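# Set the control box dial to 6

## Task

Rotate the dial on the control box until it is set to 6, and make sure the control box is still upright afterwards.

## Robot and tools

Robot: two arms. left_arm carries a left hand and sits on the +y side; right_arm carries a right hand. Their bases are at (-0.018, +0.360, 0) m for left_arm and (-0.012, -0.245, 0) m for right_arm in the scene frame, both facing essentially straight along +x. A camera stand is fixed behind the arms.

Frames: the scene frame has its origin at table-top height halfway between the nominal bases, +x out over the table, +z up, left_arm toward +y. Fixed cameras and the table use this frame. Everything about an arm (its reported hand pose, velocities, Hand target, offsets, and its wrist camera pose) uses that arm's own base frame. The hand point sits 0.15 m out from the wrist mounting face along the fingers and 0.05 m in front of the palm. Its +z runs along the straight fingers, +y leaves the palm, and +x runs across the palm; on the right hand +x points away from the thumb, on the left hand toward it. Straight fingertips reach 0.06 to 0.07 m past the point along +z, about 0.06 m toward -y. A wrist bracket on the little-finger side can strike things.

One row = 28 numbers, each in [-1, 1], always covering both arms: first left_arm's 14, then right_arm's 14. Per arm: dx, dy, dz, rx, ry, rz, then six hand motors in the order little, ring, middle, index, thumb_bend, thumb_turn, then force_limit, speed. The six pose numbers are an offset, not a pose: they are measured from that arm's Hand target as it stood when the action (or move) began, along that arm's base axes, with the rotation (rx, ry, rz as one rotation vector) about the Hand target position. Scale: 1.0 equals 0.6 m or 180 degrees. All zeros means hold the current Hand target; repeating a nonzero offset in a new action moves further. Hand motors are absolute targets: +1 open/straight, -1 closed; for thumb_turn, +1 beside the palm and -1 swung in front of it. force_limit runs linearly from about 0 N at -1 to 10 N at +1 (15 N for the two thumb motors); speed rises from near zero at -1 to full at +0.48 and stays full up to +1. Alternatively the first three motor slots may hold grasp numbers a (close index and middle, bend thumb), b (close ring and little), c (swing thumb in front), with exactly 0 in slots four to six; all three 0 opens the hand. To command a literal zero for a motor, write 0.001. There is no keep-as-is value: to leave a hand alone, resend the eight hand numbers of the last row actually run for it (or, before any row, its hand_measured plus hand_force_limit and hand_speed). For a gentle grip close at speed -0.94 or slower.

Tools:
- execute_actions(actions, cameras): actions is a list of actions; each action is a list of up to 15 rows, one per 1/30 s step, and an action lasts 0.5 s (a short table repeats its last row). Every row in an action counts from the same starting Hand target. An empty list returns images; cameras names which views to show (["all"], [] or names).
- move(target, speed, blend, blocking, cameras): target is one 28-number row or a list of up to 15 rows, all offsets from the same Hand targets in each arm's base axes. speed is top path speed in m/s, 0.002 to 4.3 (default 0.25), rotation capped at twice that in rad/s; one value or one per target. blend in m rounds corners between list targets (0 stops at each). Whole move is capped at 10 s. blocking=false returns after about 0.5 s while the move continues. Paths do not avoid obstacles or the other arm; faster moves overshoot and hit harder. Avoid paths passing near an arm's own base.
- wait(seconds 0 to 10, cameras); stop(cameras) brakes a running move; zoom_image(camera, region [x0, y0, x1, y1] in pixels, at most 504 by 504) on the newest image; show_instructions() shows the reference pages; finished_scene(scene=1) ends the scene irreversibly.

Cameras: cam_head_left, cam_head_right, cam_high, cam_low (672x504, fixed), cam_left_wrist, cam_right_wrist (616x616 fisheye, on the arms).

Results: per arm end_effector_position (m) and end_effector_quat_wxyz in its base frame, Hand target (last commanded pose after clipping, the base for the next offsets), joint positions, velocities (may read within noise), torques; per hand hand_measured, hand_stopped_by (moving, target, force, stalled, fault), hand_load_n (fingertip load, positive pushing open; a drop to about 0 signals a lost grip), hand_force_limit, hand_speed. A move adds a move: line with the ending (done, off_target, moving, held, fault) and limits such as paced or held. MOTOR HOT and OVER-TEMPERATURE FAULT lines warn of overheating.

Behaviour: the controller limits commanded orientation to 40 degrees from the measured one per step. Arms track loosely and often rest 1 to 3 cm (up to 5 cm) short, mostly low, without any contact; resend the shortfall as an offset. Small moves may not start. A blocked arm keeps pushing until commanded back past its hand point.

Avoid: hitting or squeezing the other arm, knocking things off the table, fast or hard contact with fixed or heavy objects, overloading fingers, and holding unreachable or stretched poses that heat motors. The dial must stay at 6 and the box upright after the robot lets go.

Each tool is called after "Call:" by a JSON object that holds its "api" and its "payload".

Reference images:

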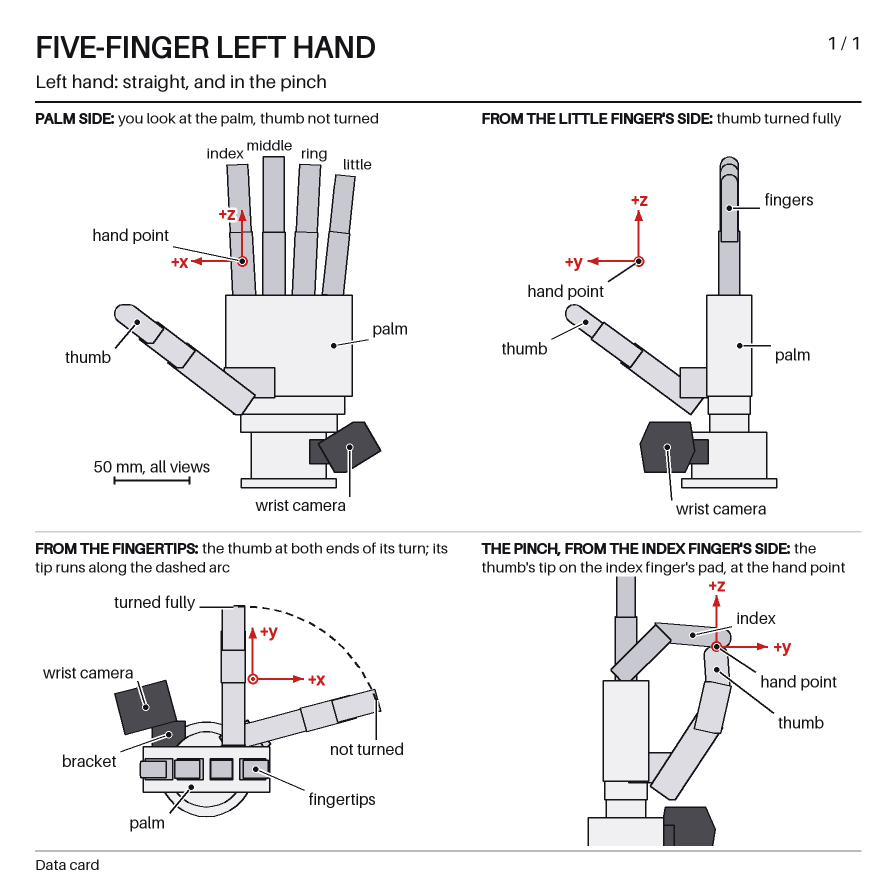

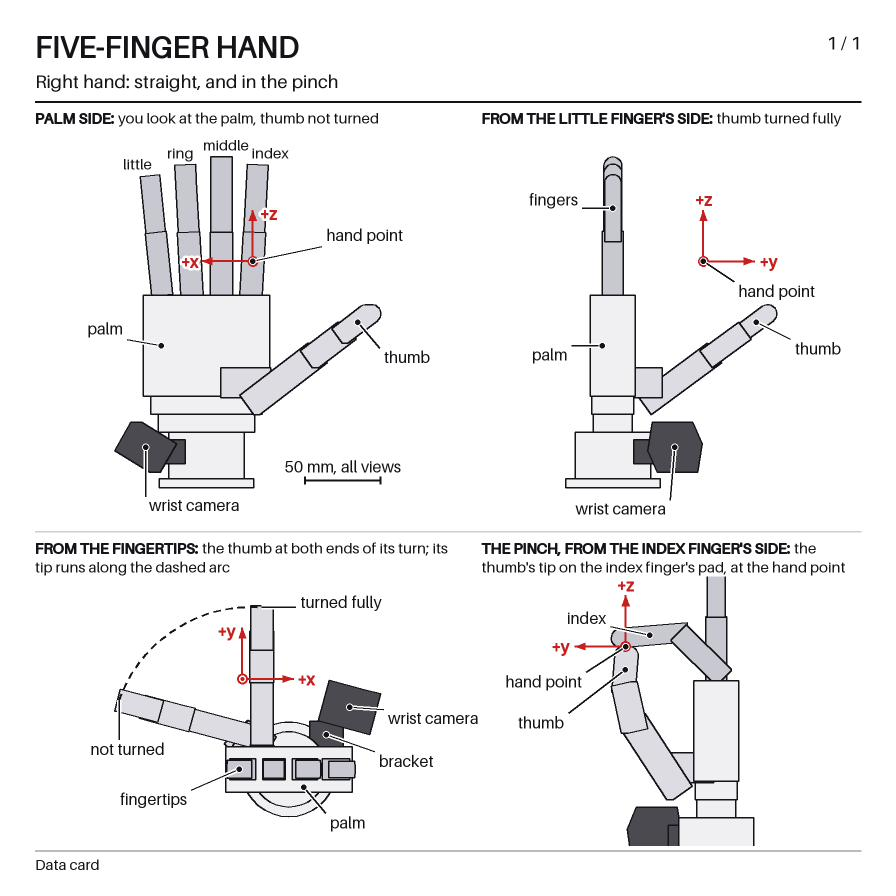

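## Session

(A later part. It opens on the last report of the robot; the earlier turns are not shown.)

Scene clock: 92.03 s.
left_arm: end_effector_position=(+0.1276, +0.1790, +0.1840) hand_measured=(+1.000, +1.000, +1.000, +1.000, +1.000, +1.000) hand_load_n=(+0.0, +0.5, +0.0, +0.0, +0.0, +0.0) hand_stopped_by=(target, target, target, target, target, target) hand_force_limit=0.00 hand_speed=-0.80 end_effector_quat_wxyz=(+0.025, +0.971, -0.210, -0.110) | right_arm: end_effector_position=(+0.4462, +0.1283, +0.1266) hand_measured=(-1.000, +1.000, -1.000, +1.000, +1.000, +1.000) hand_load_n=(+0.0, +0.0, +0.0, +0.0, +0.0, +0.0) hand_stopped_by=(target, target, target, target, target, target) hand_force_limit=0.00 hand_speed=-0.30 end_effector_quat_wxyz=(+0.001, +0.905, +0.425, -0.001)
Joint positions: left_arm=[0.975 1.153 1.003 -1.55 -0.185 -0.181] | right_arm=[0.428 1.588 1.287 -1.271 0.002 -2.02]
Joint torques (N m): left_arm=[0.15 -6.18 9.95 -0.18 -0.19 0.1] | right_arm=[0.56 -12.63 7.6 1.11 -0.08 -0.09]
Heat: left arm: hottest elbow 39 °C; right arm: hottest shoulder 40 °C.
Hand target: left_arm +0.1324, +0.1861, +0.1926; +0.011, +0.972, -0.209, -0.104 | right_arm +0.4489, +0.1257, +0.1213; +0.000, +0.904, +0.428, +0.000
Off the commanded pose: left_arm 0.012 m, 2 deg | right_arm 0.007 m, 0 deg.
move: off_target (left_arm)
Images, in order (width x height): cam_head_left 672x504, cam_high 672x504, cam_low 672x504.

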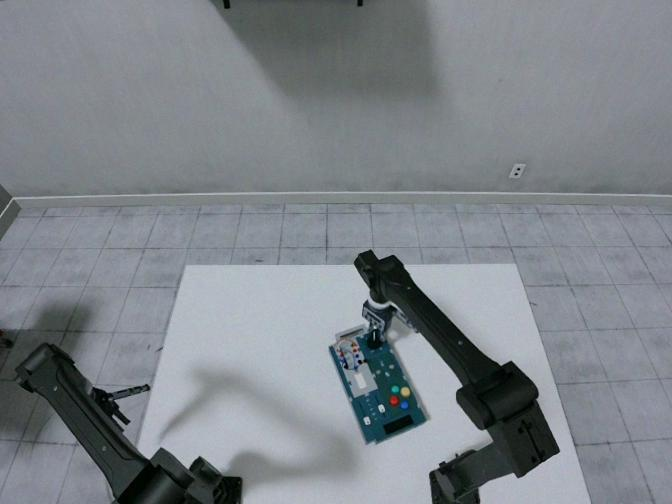

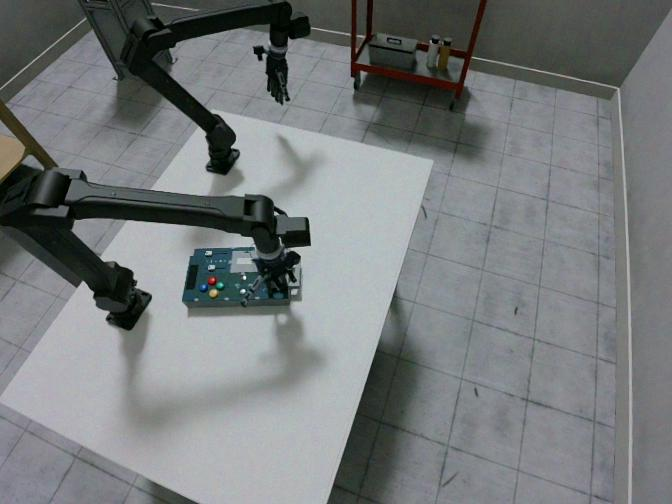

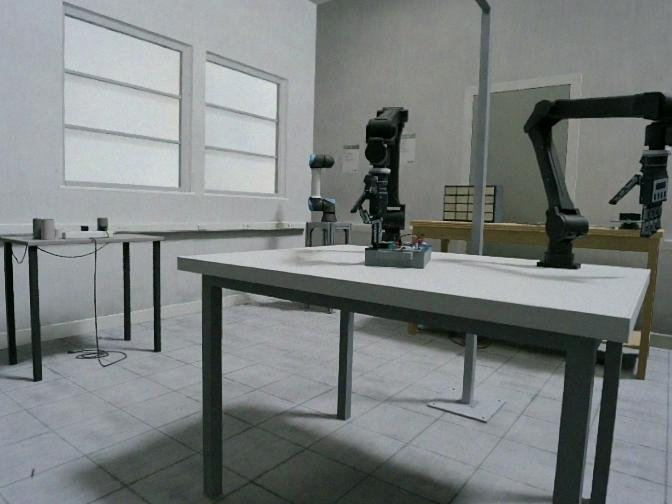

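Call:
{"api": "move", "payload": {"target": [[0,0,0,0,0,0,1,1,1,1,1,1,0,-0.8,-0.0437,-0.02,0.002,0,0,-0.115,-1,1,-1,1,1,1,0,-0.3],[0,0,0,0,0,0,1,1,1,1,1,1,0,-0.8,-0.0897,-0.0258,0.004,0,0,-0.2261,-1,1,-1,1,1,1,0,-0.3]], "cameras": ["cam_low","cam_head_left","cam_high","cam_right_wrist"], "speed": 0.12, "blend": [0.006,0]}}

Call:
{"api": "zoom_image", "payload": {"camera": "cam_high", "region": [250, 255, 300, 305]}}

Call:
{"api": "zoom_image", "payload": {"camera": "cam_head_left", "region": [345, 290, 425, 370]}}

Call:
{"api": "zoom_image", "payload": {"camera": "cam_right_wrist", "region": [210, 130, 350, 270]}}

Scene clock: 96.50 s.
left_arm: end_effector_position=(+0.1276, +0.1790, +0.1840) hand_measured=(+1.000, +1.000, +1.000, +1.000, +1.000, +1.000) hand_load_n=(+0.0, +0.0, +0.0, +0.0, +0.0, +0.0) hand_stopped_by=(target, target, target, target, target, target) hand_force_limit=0.00 hand_speed=-0.80 end_effector_quat_wxyz=(+0.025, +0.971, -0.210, -0.110) | right_arm: end_effector_position=(+0.3968, +0.1108, +0.1218) hand_measured=(-1.000, +1.000, -1.000, +1.000, +1.000, +1.000) hand_load_n=(+0.0, +0.0, +0.0, -1.0, +0.0, +0.0) hand_stopped_by=(target, target, target, target, target, target) hand_force_limit=0.00 hand_speed=-0.30 end_effector_quat_wxyz=(+0.004, +0.995, +0.098, -0.007)
Joint positions: left_arm=[0.975 1.153 1.003 -1.55 -0.185 -0.181] | right_arm=[0.403 1.577 1.259 -1.267 0.004 -1.364]
Joint torques (N m): left_arm=[0.15 -6.07 9.88 -0.2 -0.2 0.07] | right_arm=[0.91 -14.04 7.45 0.85 -0.17 0.26]
Heat: left arm: hottest elbow 39 °C; right arm: hottest shoulder 40 °C.
Hand target: left_arm +0.1324, +0.1861, +0.1926; +0.011, +0.972, -0.209, -0.104 | right_arm +0.3952, +0.1102, +0.1238; +0.000, +0.996, +0.087, +0.000
Off the commanded pose: left_arm 0.012 m, 2 deg | right_arm 0.003 m, 2 deg.
move: off_target (left_arm)
camera_calibration:
cam_right_wrist: T_world_to_cam=[[0.46616, -0.884212, 0.0294003, -0.0910095], [-0.735808, -0.369041, 0.567798, 0.255827], [-0.491204, -0.286317, -0.822643, 0.439769], [0, 0, 0, 1]] pos_world=[0.446681, 0.139852, 0.219191]
Images, in order (width x height): cam_head_left 672x504, cam_high 672x504, cam_low 672x504, cam_right_wrist 616x616.

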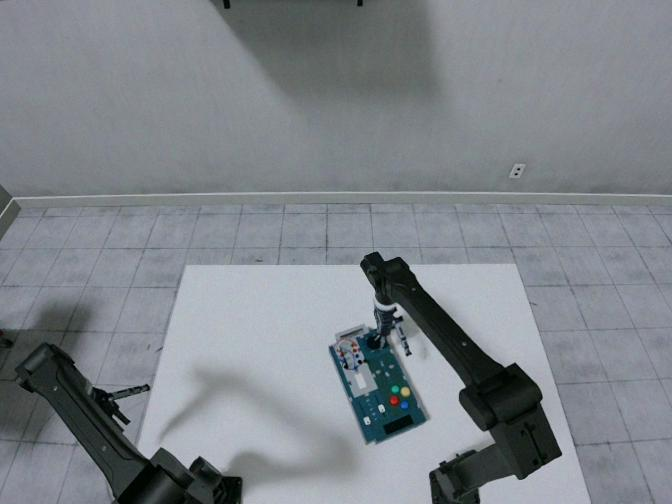

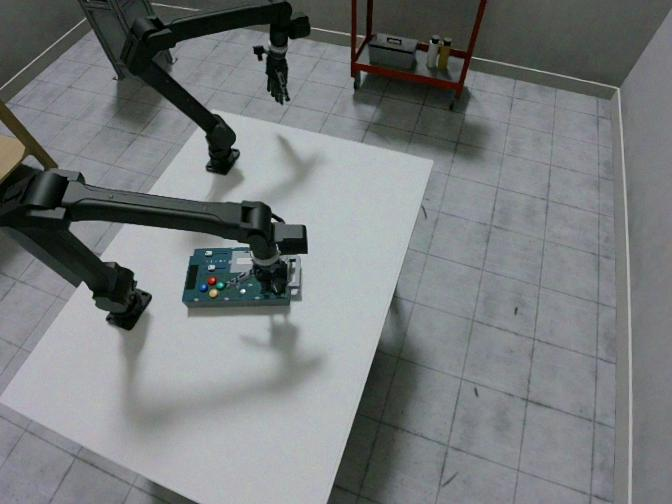

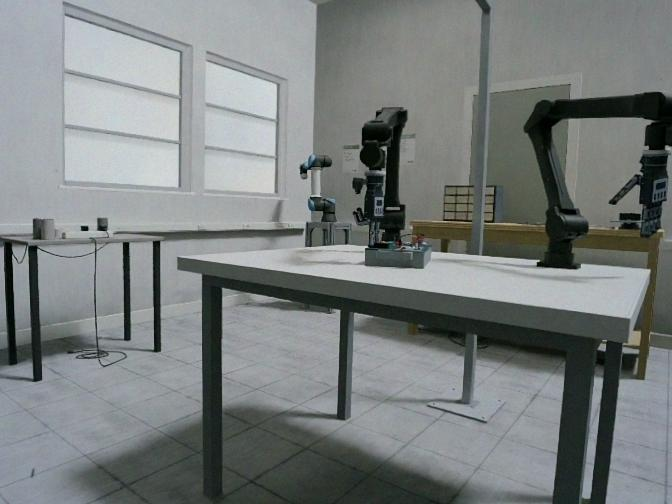

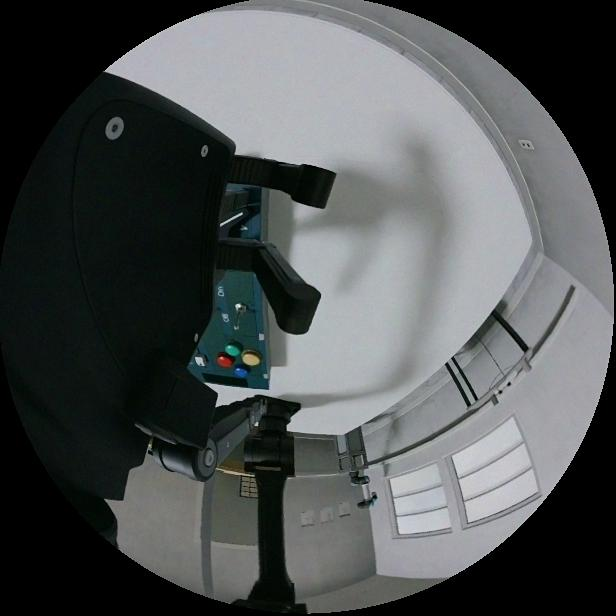

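Scaled by 10.080 from the camera's 672x504 image, which has a finer 960x720 frame.

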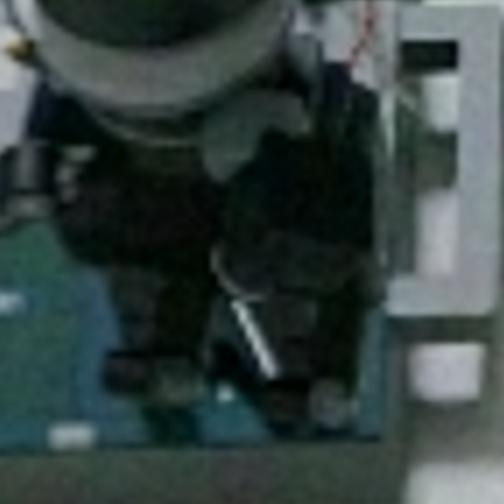

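Scaled by 6.300 from the camera's 672x504 image, which has a finer 960x720 frame.

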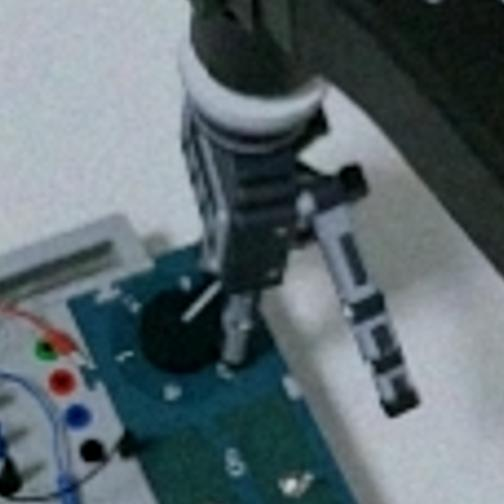

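Scaled by 3.600 from the camera's 616x616 image, which has a finer 880x880 frame.

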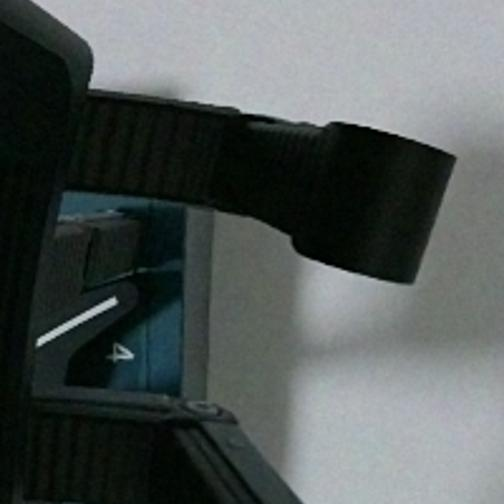

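Call:
{"api": "move", "payload": {"target": [[0,0,0,0,0,0,1,1,1,1,1,1,0,-0.8,-0.053,0.0133,0.008,0,0,-0.1111,-1,1,-1,1,1,1,0,-0.3],[0,0,0,0,0,0,1,1,1,1,1,1,0,-0.8,-0.0922,0.0385,0.01,0,0,-0.2222,-1,1,-1,1,1,1,0,-0.3]], "cameras": ["cam_low","cam_head_left","cam_high","cam_right_wrist"], "speed": 0.12, "blend": [0.006,0]}}

Call:
{"api": "zoom_image", "payload": {"camera": "cam_high", "region": [250, 255, 300, 305]}}

Call:
{"api": "zoom_image", "payload": {"camera": "cam_head_left", "region": [345, 290, 425, 370]}}

Call:
{"api": "zoom_image", "payload": {"camera": "cam_right_wrist", "region": [210, 130, 350, 270]}}

Scene clock: 100.83 s.
left_arm: end_effector_position=(+0.1276, +0.1790, +0.1840) hand_measured=(+1.000, +1.000, +1.000, +1.000, +1.000, +1.000) hand_load_n=(+0.0, +0.0, +0.0, +0.0, +0.0, +0.0) hand_stopped_by=(target, target, target, target, target, target) hand_force_limit=0.00 hand_speed=-0.80 end_effector_quat_wxyz=(+0.025, +0.971, -0.210, -0.110) | right_arm: end_effector_position=(+0.3409, +0.1305, +0.1245) hand_measured=(-1.000, +1.000, -1.000, +1.000, +1.000, +1.000) hand_load_n=(+0.0, +0.0, +0.0, -3.0, +0.0, +0.0) hand_stopped_by=(target, target, target, target, target, target) hand_force_limit=0.00 hand_speed=-0.30 end_effector_quat_wxyz=(+0.006, +0.969, -0.248, -0.006)
Joint positions: left_arm=[0.975 1.153 1.003 -1.55 -0.185 -0.181] | right_arm=[0.403 1.527 1.207 -1.267 0.002 -0.666]
Joint torques (N m): left_arm=[0.09 -5.95 9.92 -0.14 -0.18 0.1] | right_arm=[1.44 -13.45 8.05 0.54 -0.16 0.3]
Heat: left arm: hottest elbow 39 °C; right arm: hottest shoulder 40 °C.
Hand target: left_arm +0.1324, +0.1861, +0.1926; +0.011, +0.972, -0.209, -0.104 | right_arm +0.3398, +0.1333, +0.1298; +0.000, +0.966, -0.259, +0.000
Off the commanded pose: left_arm 0.012 m, 2 deg | right_arm 0.006 m, 2 deg.
move: off_target (left_arm)
camera_calibration:
cam_right_wrist: T_world_to_cam=[[-0.211997, -0.976521, 0.0382713, 0.194457], [-0.801142, 0.196083, 0.56544, 0.169377], [-0.559668, 0.0892106, -0.823901, 0.394704], [0, 0, 0, 1]] pos_world=[0.397822, 0.121468, 0.221982]
Images, in order (width x height): cam_head_left 672x504, cam_high 672x504, cam_low 672x504, cam_right_wrist 616x616.

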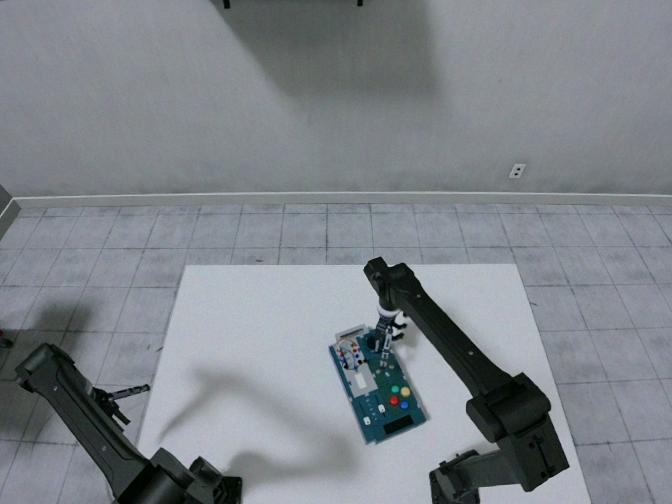

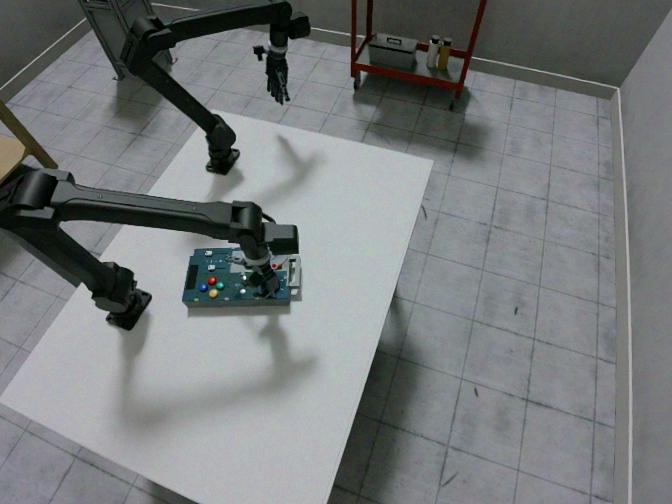

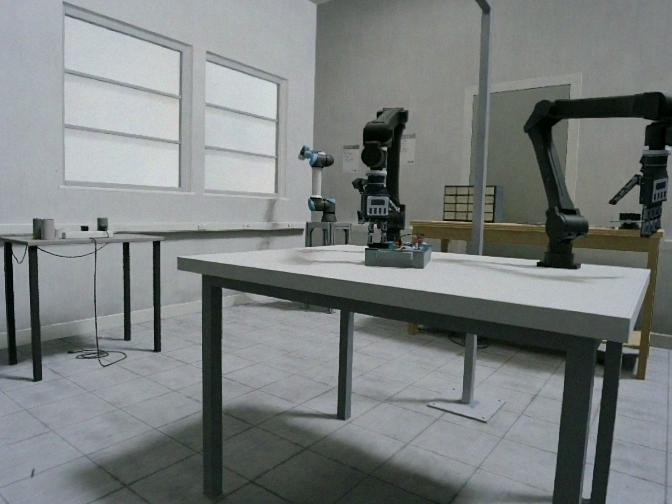

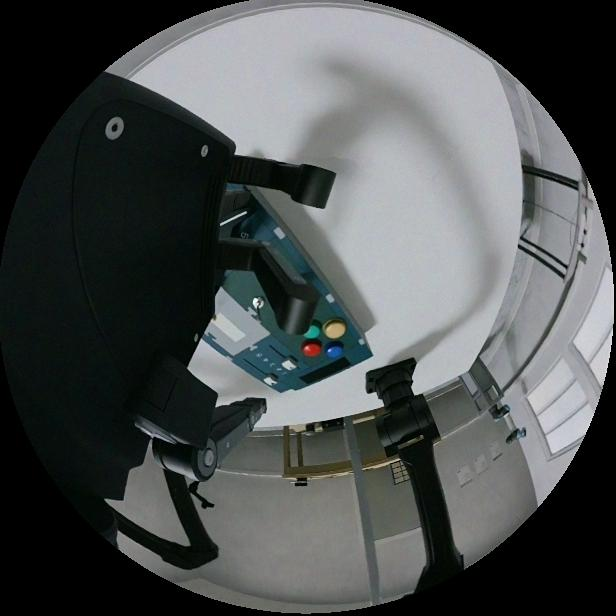

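Scaled by 10.080 from the camera's 672x504 image, which has a finer 960x720 frame.

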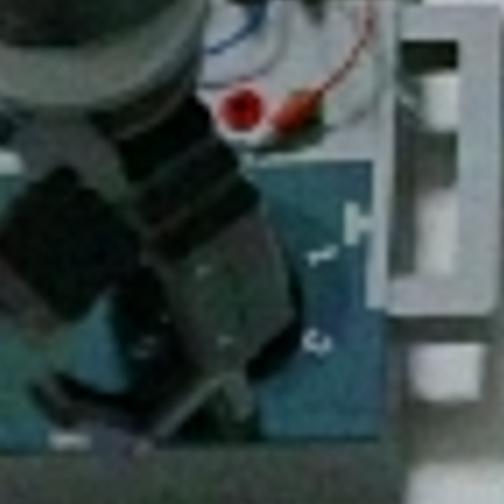

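Scaled by 6.300 from the camera's 672x504 image, which has a finer 960x720 frame.

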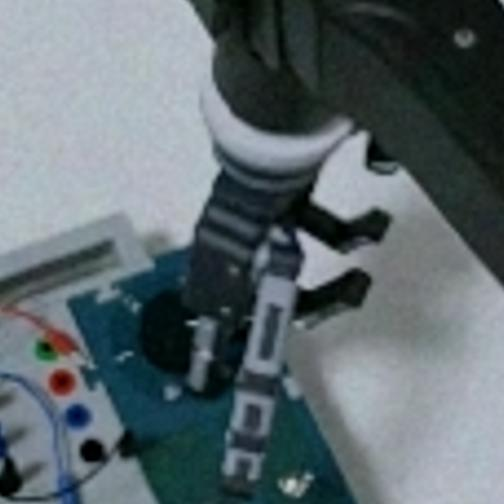

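Scaled by 3.600 from the camera's 616x616 image, which has a finer 880x880 frame.

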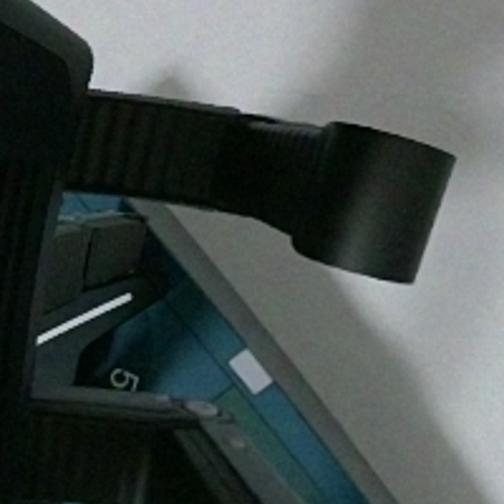

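Call:
{"api": "move", "payload": {"target": [[0,0,0,0,0,0,1,1,1,1,1,1,0,-0.8,-0.0273,0.044,0.0,0,0,-0.1111,-1,1,-1,1,1,1,0,-0.3],[0,0,0,0,0,0,1,1,1,1,1,1,0,-0.8,-0.0423,0.091,0.0,0,0,-0.2222,-1,1,-1,1,1,1,0,-0.3]], "cameras": ["cam_low","cam_head_left","cam_high","cam_right_wrist"], "speed": 0.12, "blend": [0.006,0]}}

Call:
{"api": "zoom_image", "payload": {"camera": "cam_high", "region": [250, 255, 300, 305]}}

Call:
{"api": "zoom_image", "payload": {"camera": "cam_head_left", "region": [345, 290, 425, 370]}}

Call:
{"api": "zoom_image", "payload": {"camera": "cam_right_wrist", "region": [210, 130, 350, 270]}}

Scene clock: 105.20 s.
left_arm: end_effector_position=(+0.1276, +0.1790, +0.1840) hand_measured=(+1.000, +1.000, +1.000, +1.000, +1.000, +1.000) hand_load_n=(+0.0, +0.0, +0.0, +0.0, +0.0, +0.0) hand_stopped_by=(target, target, target, target, target, target) hand_force_limit=0.00 hand_speed=-0.80 end_effector_quat_wxyz=(+0.025, +0.971, -0.210, -0.110) | right_arm: end_effector_position=(+0.3156, +0.1846, +0.1276) hand_measured=(-1.000, +1.000, -1.000, +1.000, +1.000, +1.000) hand_load_n=(+0.0, +0.0, +0.0, -2.0, +0.0, +0.0) hand_stopped_by=(target, target, target, target, target, target) hand_force_limit=0.00 hand_speed=-0.30 end_effector_quat_wxyz=(+0.006, +0.823, -0.568, -0.006)
Joint positions: left_arm=[0.975 1.153 1.003 -1.55 -0.185 -0.181] | right_arm=[0.433 1.501 1.186 -1.272 -0.004 0.069]
Joint torques (N m): left_arm=[-0.03 -6.18 10 -0.16 -0.19 0.1] | right_arm=[1.85 -12.92 7.46 0.85 0.02 0.31]
Heat: left arm: hottest elbow 40 °C; right arm: hottest shoulder 40 °C.
Hand target: left_arm +0.1324, +0.1861, +0.1926; +0.011, +0.972, -0.209, -0.104 | right_arm +0.3144, +0.1879, +0.1297; +0.000, +0.819, -0.574, +0.000
Off the commanded pose: left_arm 0.012 m, 2 deg | right_arm 0.004 m, 1 deg.
move: off_target (left_arm)
camera_calibration:
cam_right_wrist: T_world_to_cam=[[-0.794279, -0.606084, 0.0422329, 0.356747], [-0.48322, 0.672339, 0.560766, -0.0509453], [-0.368266, 0.424997, -0.826897, 0.256228], [0, 0, 0, 1]] pos_world=[0.353098, 0.141575, 0.225376]
Images, in order (width x height): cam_head_left 672x504, cam_high 672x504, cam_low 672x504, cam_right_wrist 616x616.

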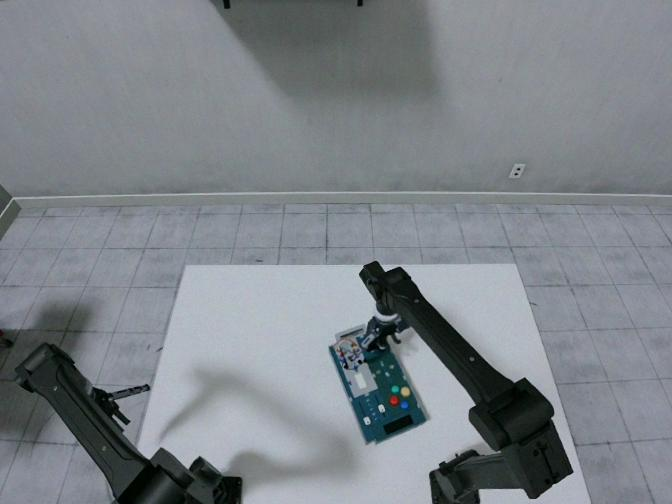

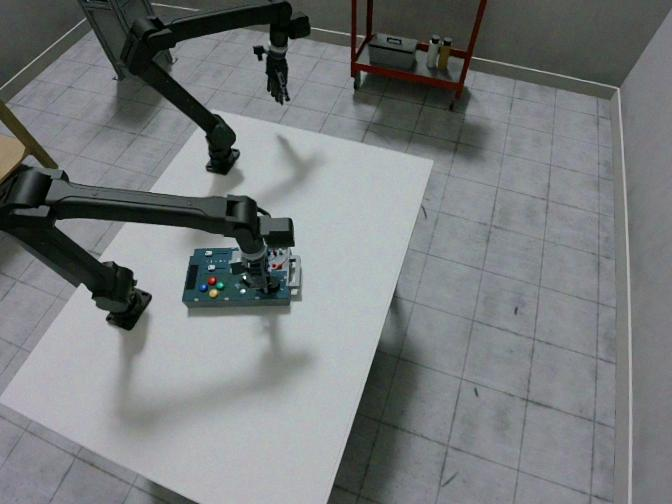

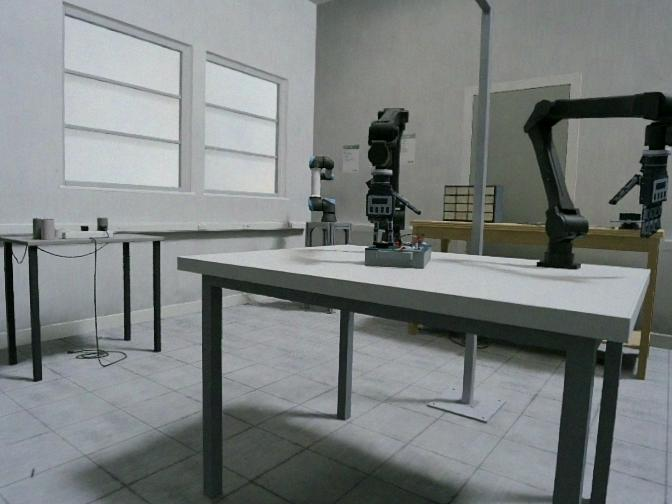

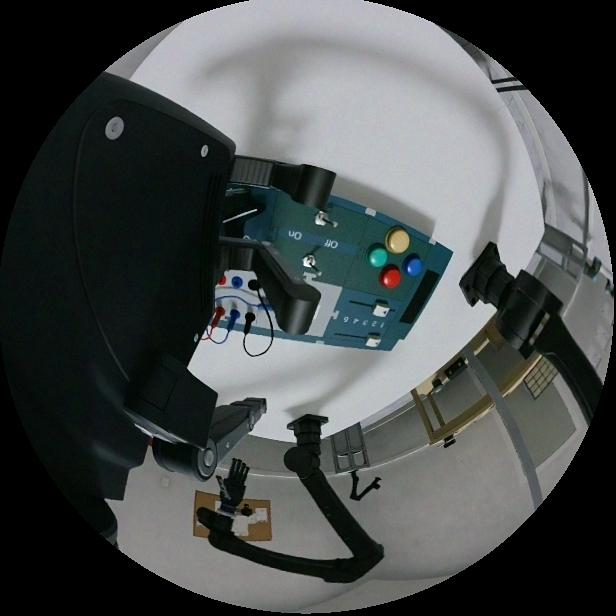

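Scaled by 10.080 from the camera's 672x504 image, which has a finer 960x720 frame.

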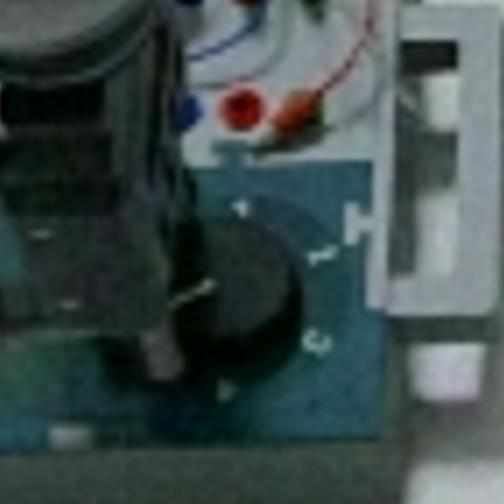

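Scaled by 6.300 from the camera's 672x504 image, which has a finer 960x720 frame.

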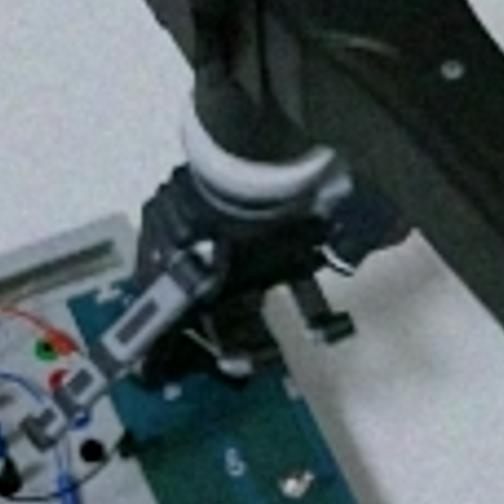

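Scaled by 3.600 from the camera's 616x616 image, which has a finer 880x880 frame.

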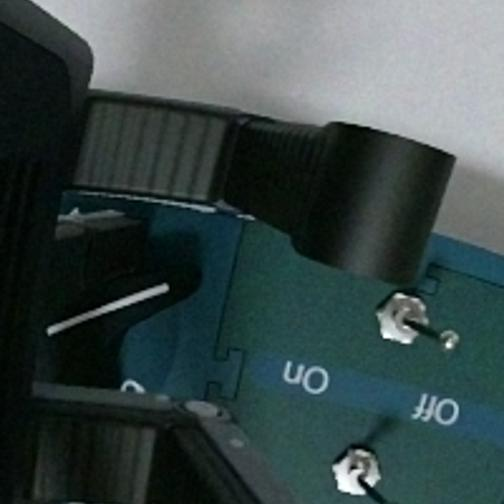

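Call:
{"api": "move", "payload": {"target": [[0,0,0,0,0,0,1,1,1,1,1,1,0,-0.8,0.003,0.0433,-0.003,0,0,-0.1111,-1,1,-1,1,1,1,0,-0.3],[0,0,0,0,0,0,1,1,1,1,1,1,0,-0.8,0.0208,0.0863,-0.003,0,0,-0.2222,-1,1,-1,1,1,1,0,-0.3],[0,0,0,0,0,0,1,1,1,1,1,1,0,-0.8,0.0467,0.1142,-0.003,0,0,-0.3056,-1,1,-1,1,1,1,0,-0.3]], "cameras": ["cam_low","cam_head_left","cam_high","cam_right_wrist"], "speed": 0.12, "blend": [0.006,0.006,0]}}

Call:
{"api": "zoom_image", "payload": {"camera": "cam_high", "region": [250, 255, 300, 305]}}

Call:
{"api": "zoom_image", "payload": {"camera": "cam_head_left", "region": [345, 290, 425, 370]}}

Call:
{"api": "zoom_image", "payload": {"camera": "cam_right_wrist", "region": [210, 130, 350, 270]}}

Scene clock: 111.17 s.
left_arm: end_effector_position=(+0.1276, +0.1790, +0.1840) hand_measured=(+1.000, +1.000, +1.000, +1.000, +1.000, +1.000) hand_load_n=(+0.0, +0.0, +0.0, +0.0, +0.0, +0.0) hand_stopped_by=(target, target, target, target, target, target) hand_force_limit=0.00 hand_speed=-0.80 end_effector_quat_wxyz=(+0.025, +0.971, -0.210, -0.110) | right_arm: end_effector_position=(+0.3398, +0.2530, +0.1269) hand_measured=(-1.000, +1.000, -1.000, +1.000, +1.000, +1.000) hand_load_n=(+0.0, +0.0, +0.0, -0.5, +0.0, +0.0) hand_stopped_by=(target, target, target, target, target, target) hand_force_limit=0.00 hand_speed=-0.30 end_effector_quat_wxyz=(-0.007, -0.466, +0.885, +0.003)
Joint positions: left_arm=[0.975 1.153 1.003 -1.55 -0.185 -0.181] | right_arm=[0.478 1.493 1.177 -1.269 -0.005 1.079]
Joint torques (N m): left_arm=[0.38 -5.89 9.94 -0.16 -0.2 0.09] | right_arm=[1.73 -11.87 8.12 0.95 0.06 0.22]
Heat: left arm: hottest elbow 40 °C; right arm: hottest shoulder 39 °C.
Hand target: left_arm +0.1324, +0.1861, +0.1926; +0.011, +0.972, -0.209, -0.104 | right_arm +0.3425, +0.2565, +0.1280; +0.001, -0.462, +0.887, +0.000
Off the commanded pose: left_arm 0.012 m, 2 deg | right_arm 0.004 m, 1 deg.
move: off_target (left_arm)
camera_calibration:
cam_right_wrist: T_world_to_cam=[[-0.950745, 0.307347, 0.0402778, 0.239808], [0.277968, 0.787841, 0.549582, -0.371345], [0.13718, 0.533708, -0.834468, 0.0372005], [0, 0, 0, 1]] pos_world=[0.326116, 0.199002, 0.225468]
Images, in order (width x height): cam_head_left 672x504, cam_high 672x504, cam_low 672x504, cam_right_wrist 616x616.

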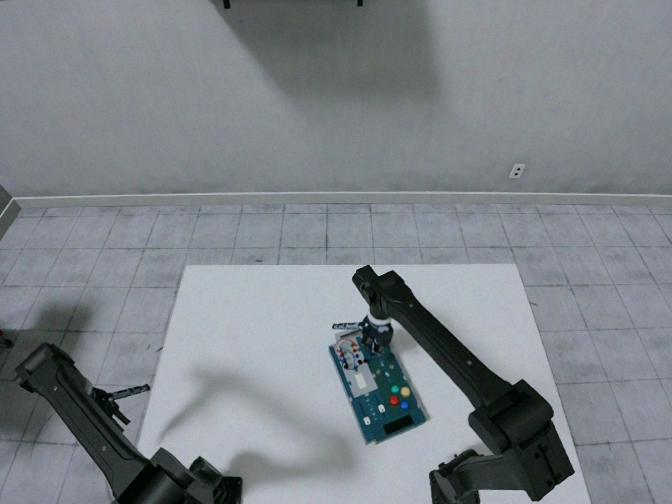

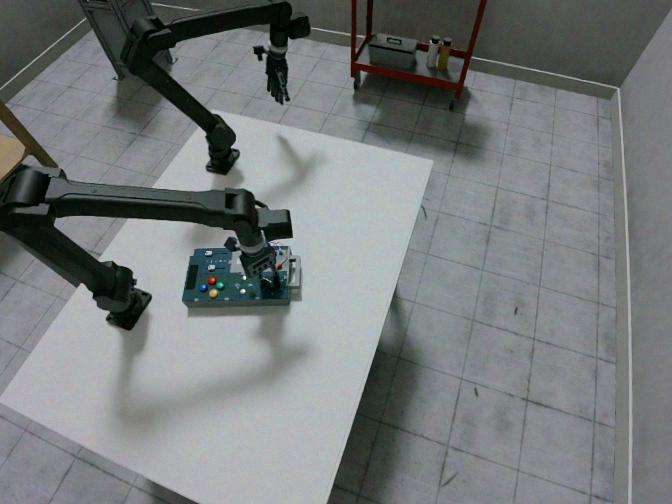

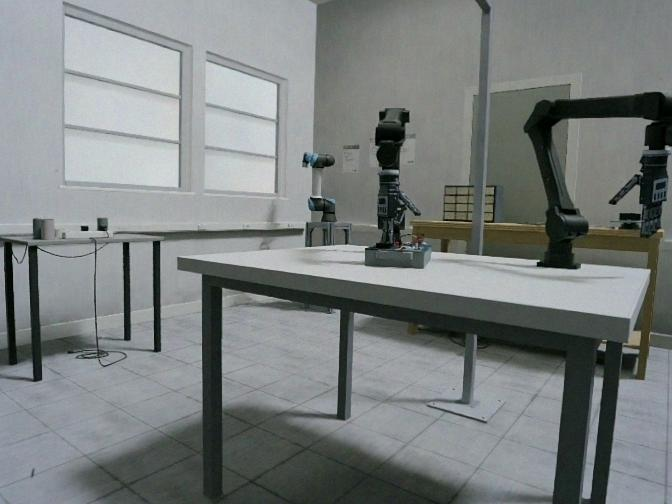

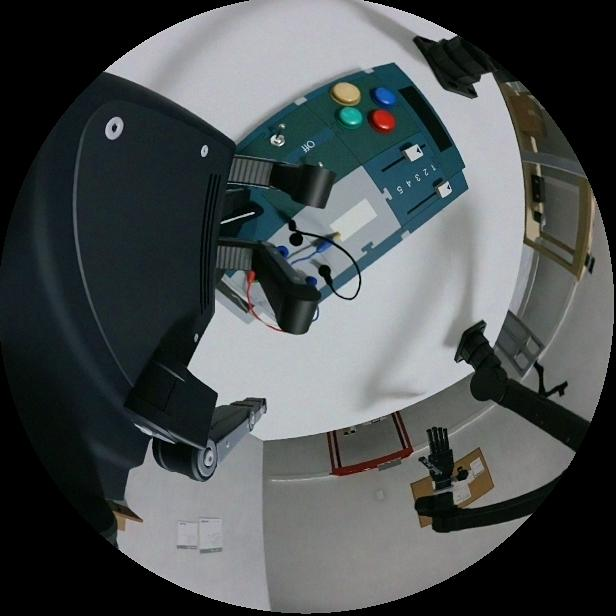

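Scaled by 10.080 from the camera's 672x504 image, which has a finer 960x720 frame.

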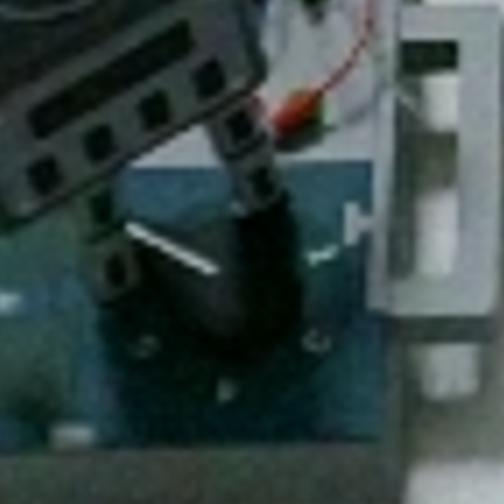

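Scaled by 6.300 from the camera's 672x504 image, which has a finer 960x720 frame.

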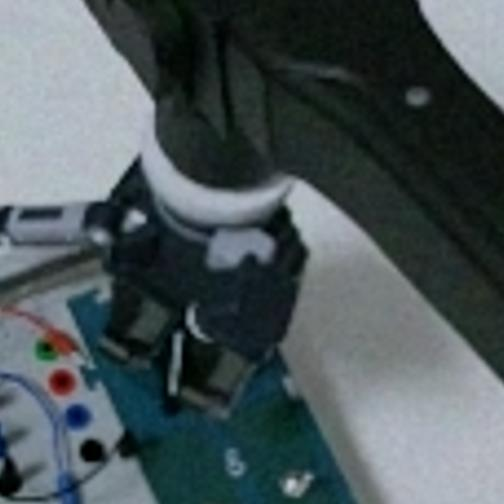

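Scaled by 3.600 from the camera's 616x616 image, which has a finer 880x880 frame.

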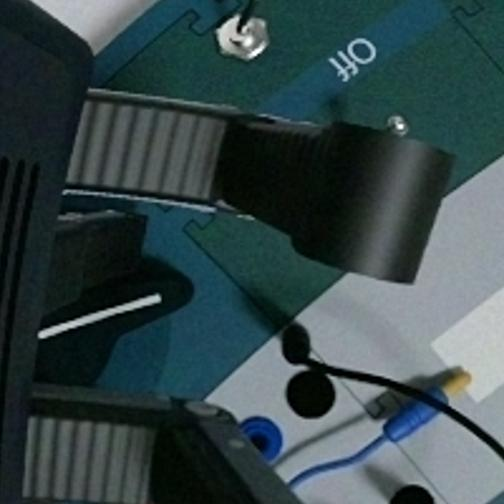

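Call:
{"api": "move", "payload": {"target": [0,0,0,0,0,0,1,1,1,1,1,1,0,-0.8,0,0,0.14,0,0,0,-1,1,-1,1,1,1,0,-0.3], "cameras": ["cam_low","cam_head_left","cam_high","cam_right_wrist"], "speed": 0.1}}

Call:
{"api": "zoom_image", "payload": {"camera": "cam_high", "region": [250, 255, 300, 305]}}

Call:
{"api": "zoom_image", "payload": {"camera": "cam_right_wrist", "region": [210, 150, 350, 290]}}

Scene clock: 113.40 s.
left_arm: end_effector_position=(+0.1276, +0.1790, +0.1840) hand_measured=(+1.000, +1.000, +1.000, +1.000, +1.000, +1.000) hand_load_n=(+0.0, +0.0, +0.0, +0.0, +0.0, +0.0) hand_stopped_by=(target, target, target, target, target, target) hand_force_limit=0.00 hand_speed=-0.80 end_effector_quat_wxyz=(+0.025, +0.971, -0.210, -0.110) | right_arm: end_effector_position=(+0.3281, +0.2477, +0.1882) hand_measured=(-1.000, +1.000, -1.000, +1.000, +1.000, +1.000) hand_load_n=(+0.0, +0.0, +0.5, +0.0, +0.0, +0.0) hand_stopped_by=(target, target, target, target, target, target) hand_force_limit=0.00 hand_speed=-0.30 end_effector_quat_wxyz=(-0.025, -0.467, +0.884, +0.002)
Joint positions: left_arm=[0.975 1.153 1.003 -1.55 -0.185 -0.181] | right_arm=[0.481 1.448 1.293 -1.466 -0.003 1.08]
Joint torques (N m): left_arm=[0.09 -6.18 9.98 -0.08 -0.2 0.08] | right_arm=[1.49 -11.69 13.16 -0.03 -0.02 0.23]
Heat: left arm: hottest elbow 40 °C; right arm: hottest shoulder 39 °C.
Hand target: left_arm +0.1324, +0.1861, +0.1926; +0.011, +0.972, -0.209, -0.104 | right_arm +0.3425, +0.2565, +0.2120; +0.001, -0.462, +0.887, +0.000
Off the commanded pose: left_arm 0.012 m, 2 deg | right_arm 0.029 m, 3 deg.
move: off_target (left_arm, right_arm)
camera_calibration:
cam_right_wrist: T_world_to_cam=[[-0.949469, 0.307135, 0.0646226, 0.222821], [0.293997, 0.798242, 0.525714, -0.400898], [0.109881, 0.518148, -0.848203, 0.108197], [0, 0, 0, 1]] pos_world=[0.317536, 0.195515, 0.288131]
Images, in order (width x height): cam_head_left 672x504, cam_high 672x504, cam_low 672x504, cam_right_wrist 616x616.

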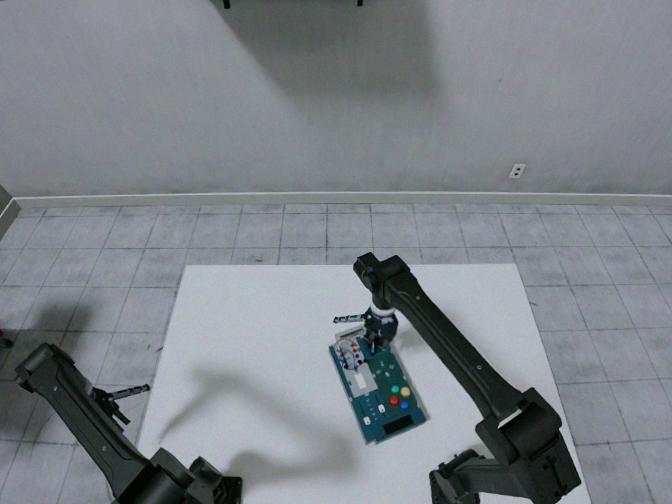

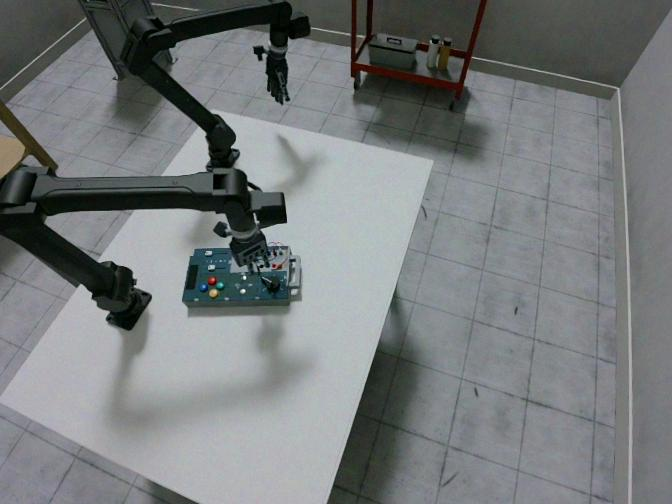

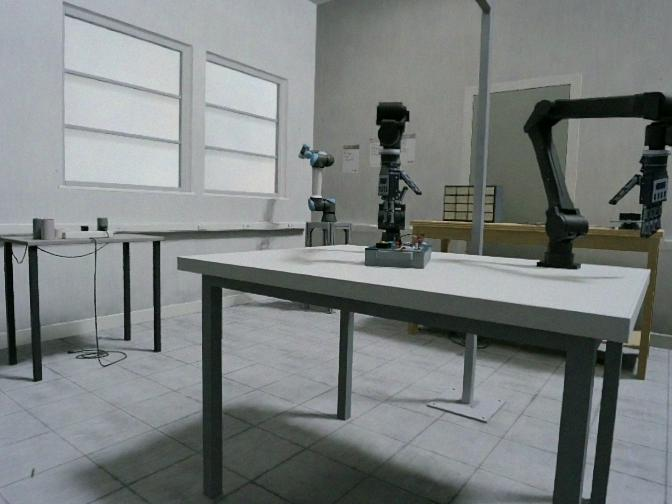

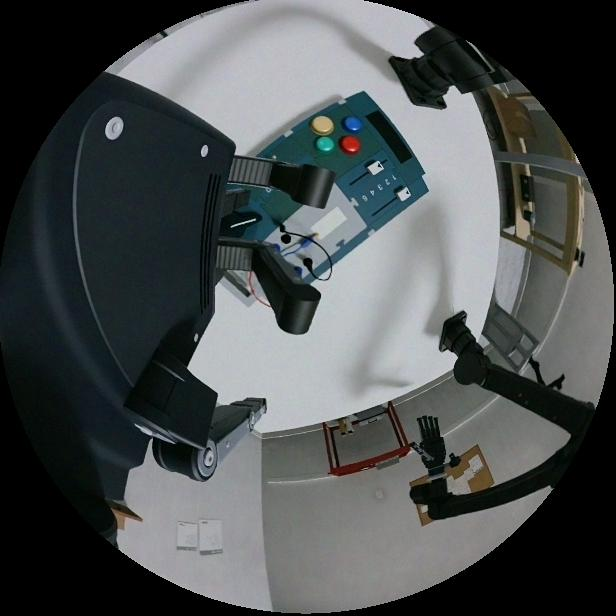

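Scaled by 10.080 from the camera's 672x504 image, which has a finer 960x720 frame.

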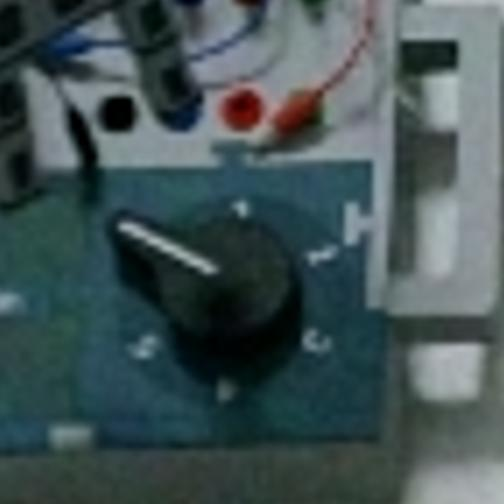

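Scaled by 3.600 from the camera's 616x616 image, which has a finer 880x880 frame.

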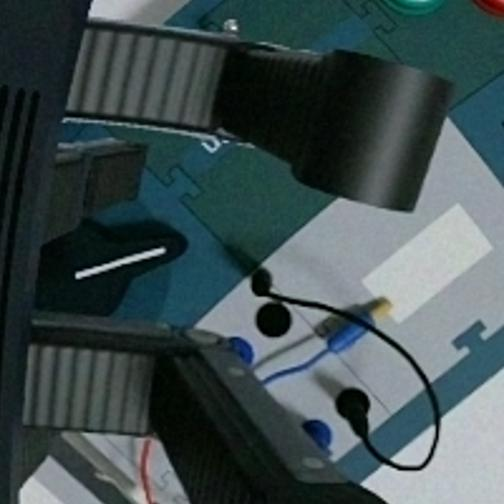

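Call:
{"api": "finished_scene", "payload": {}}

The scene is finished: the task was done.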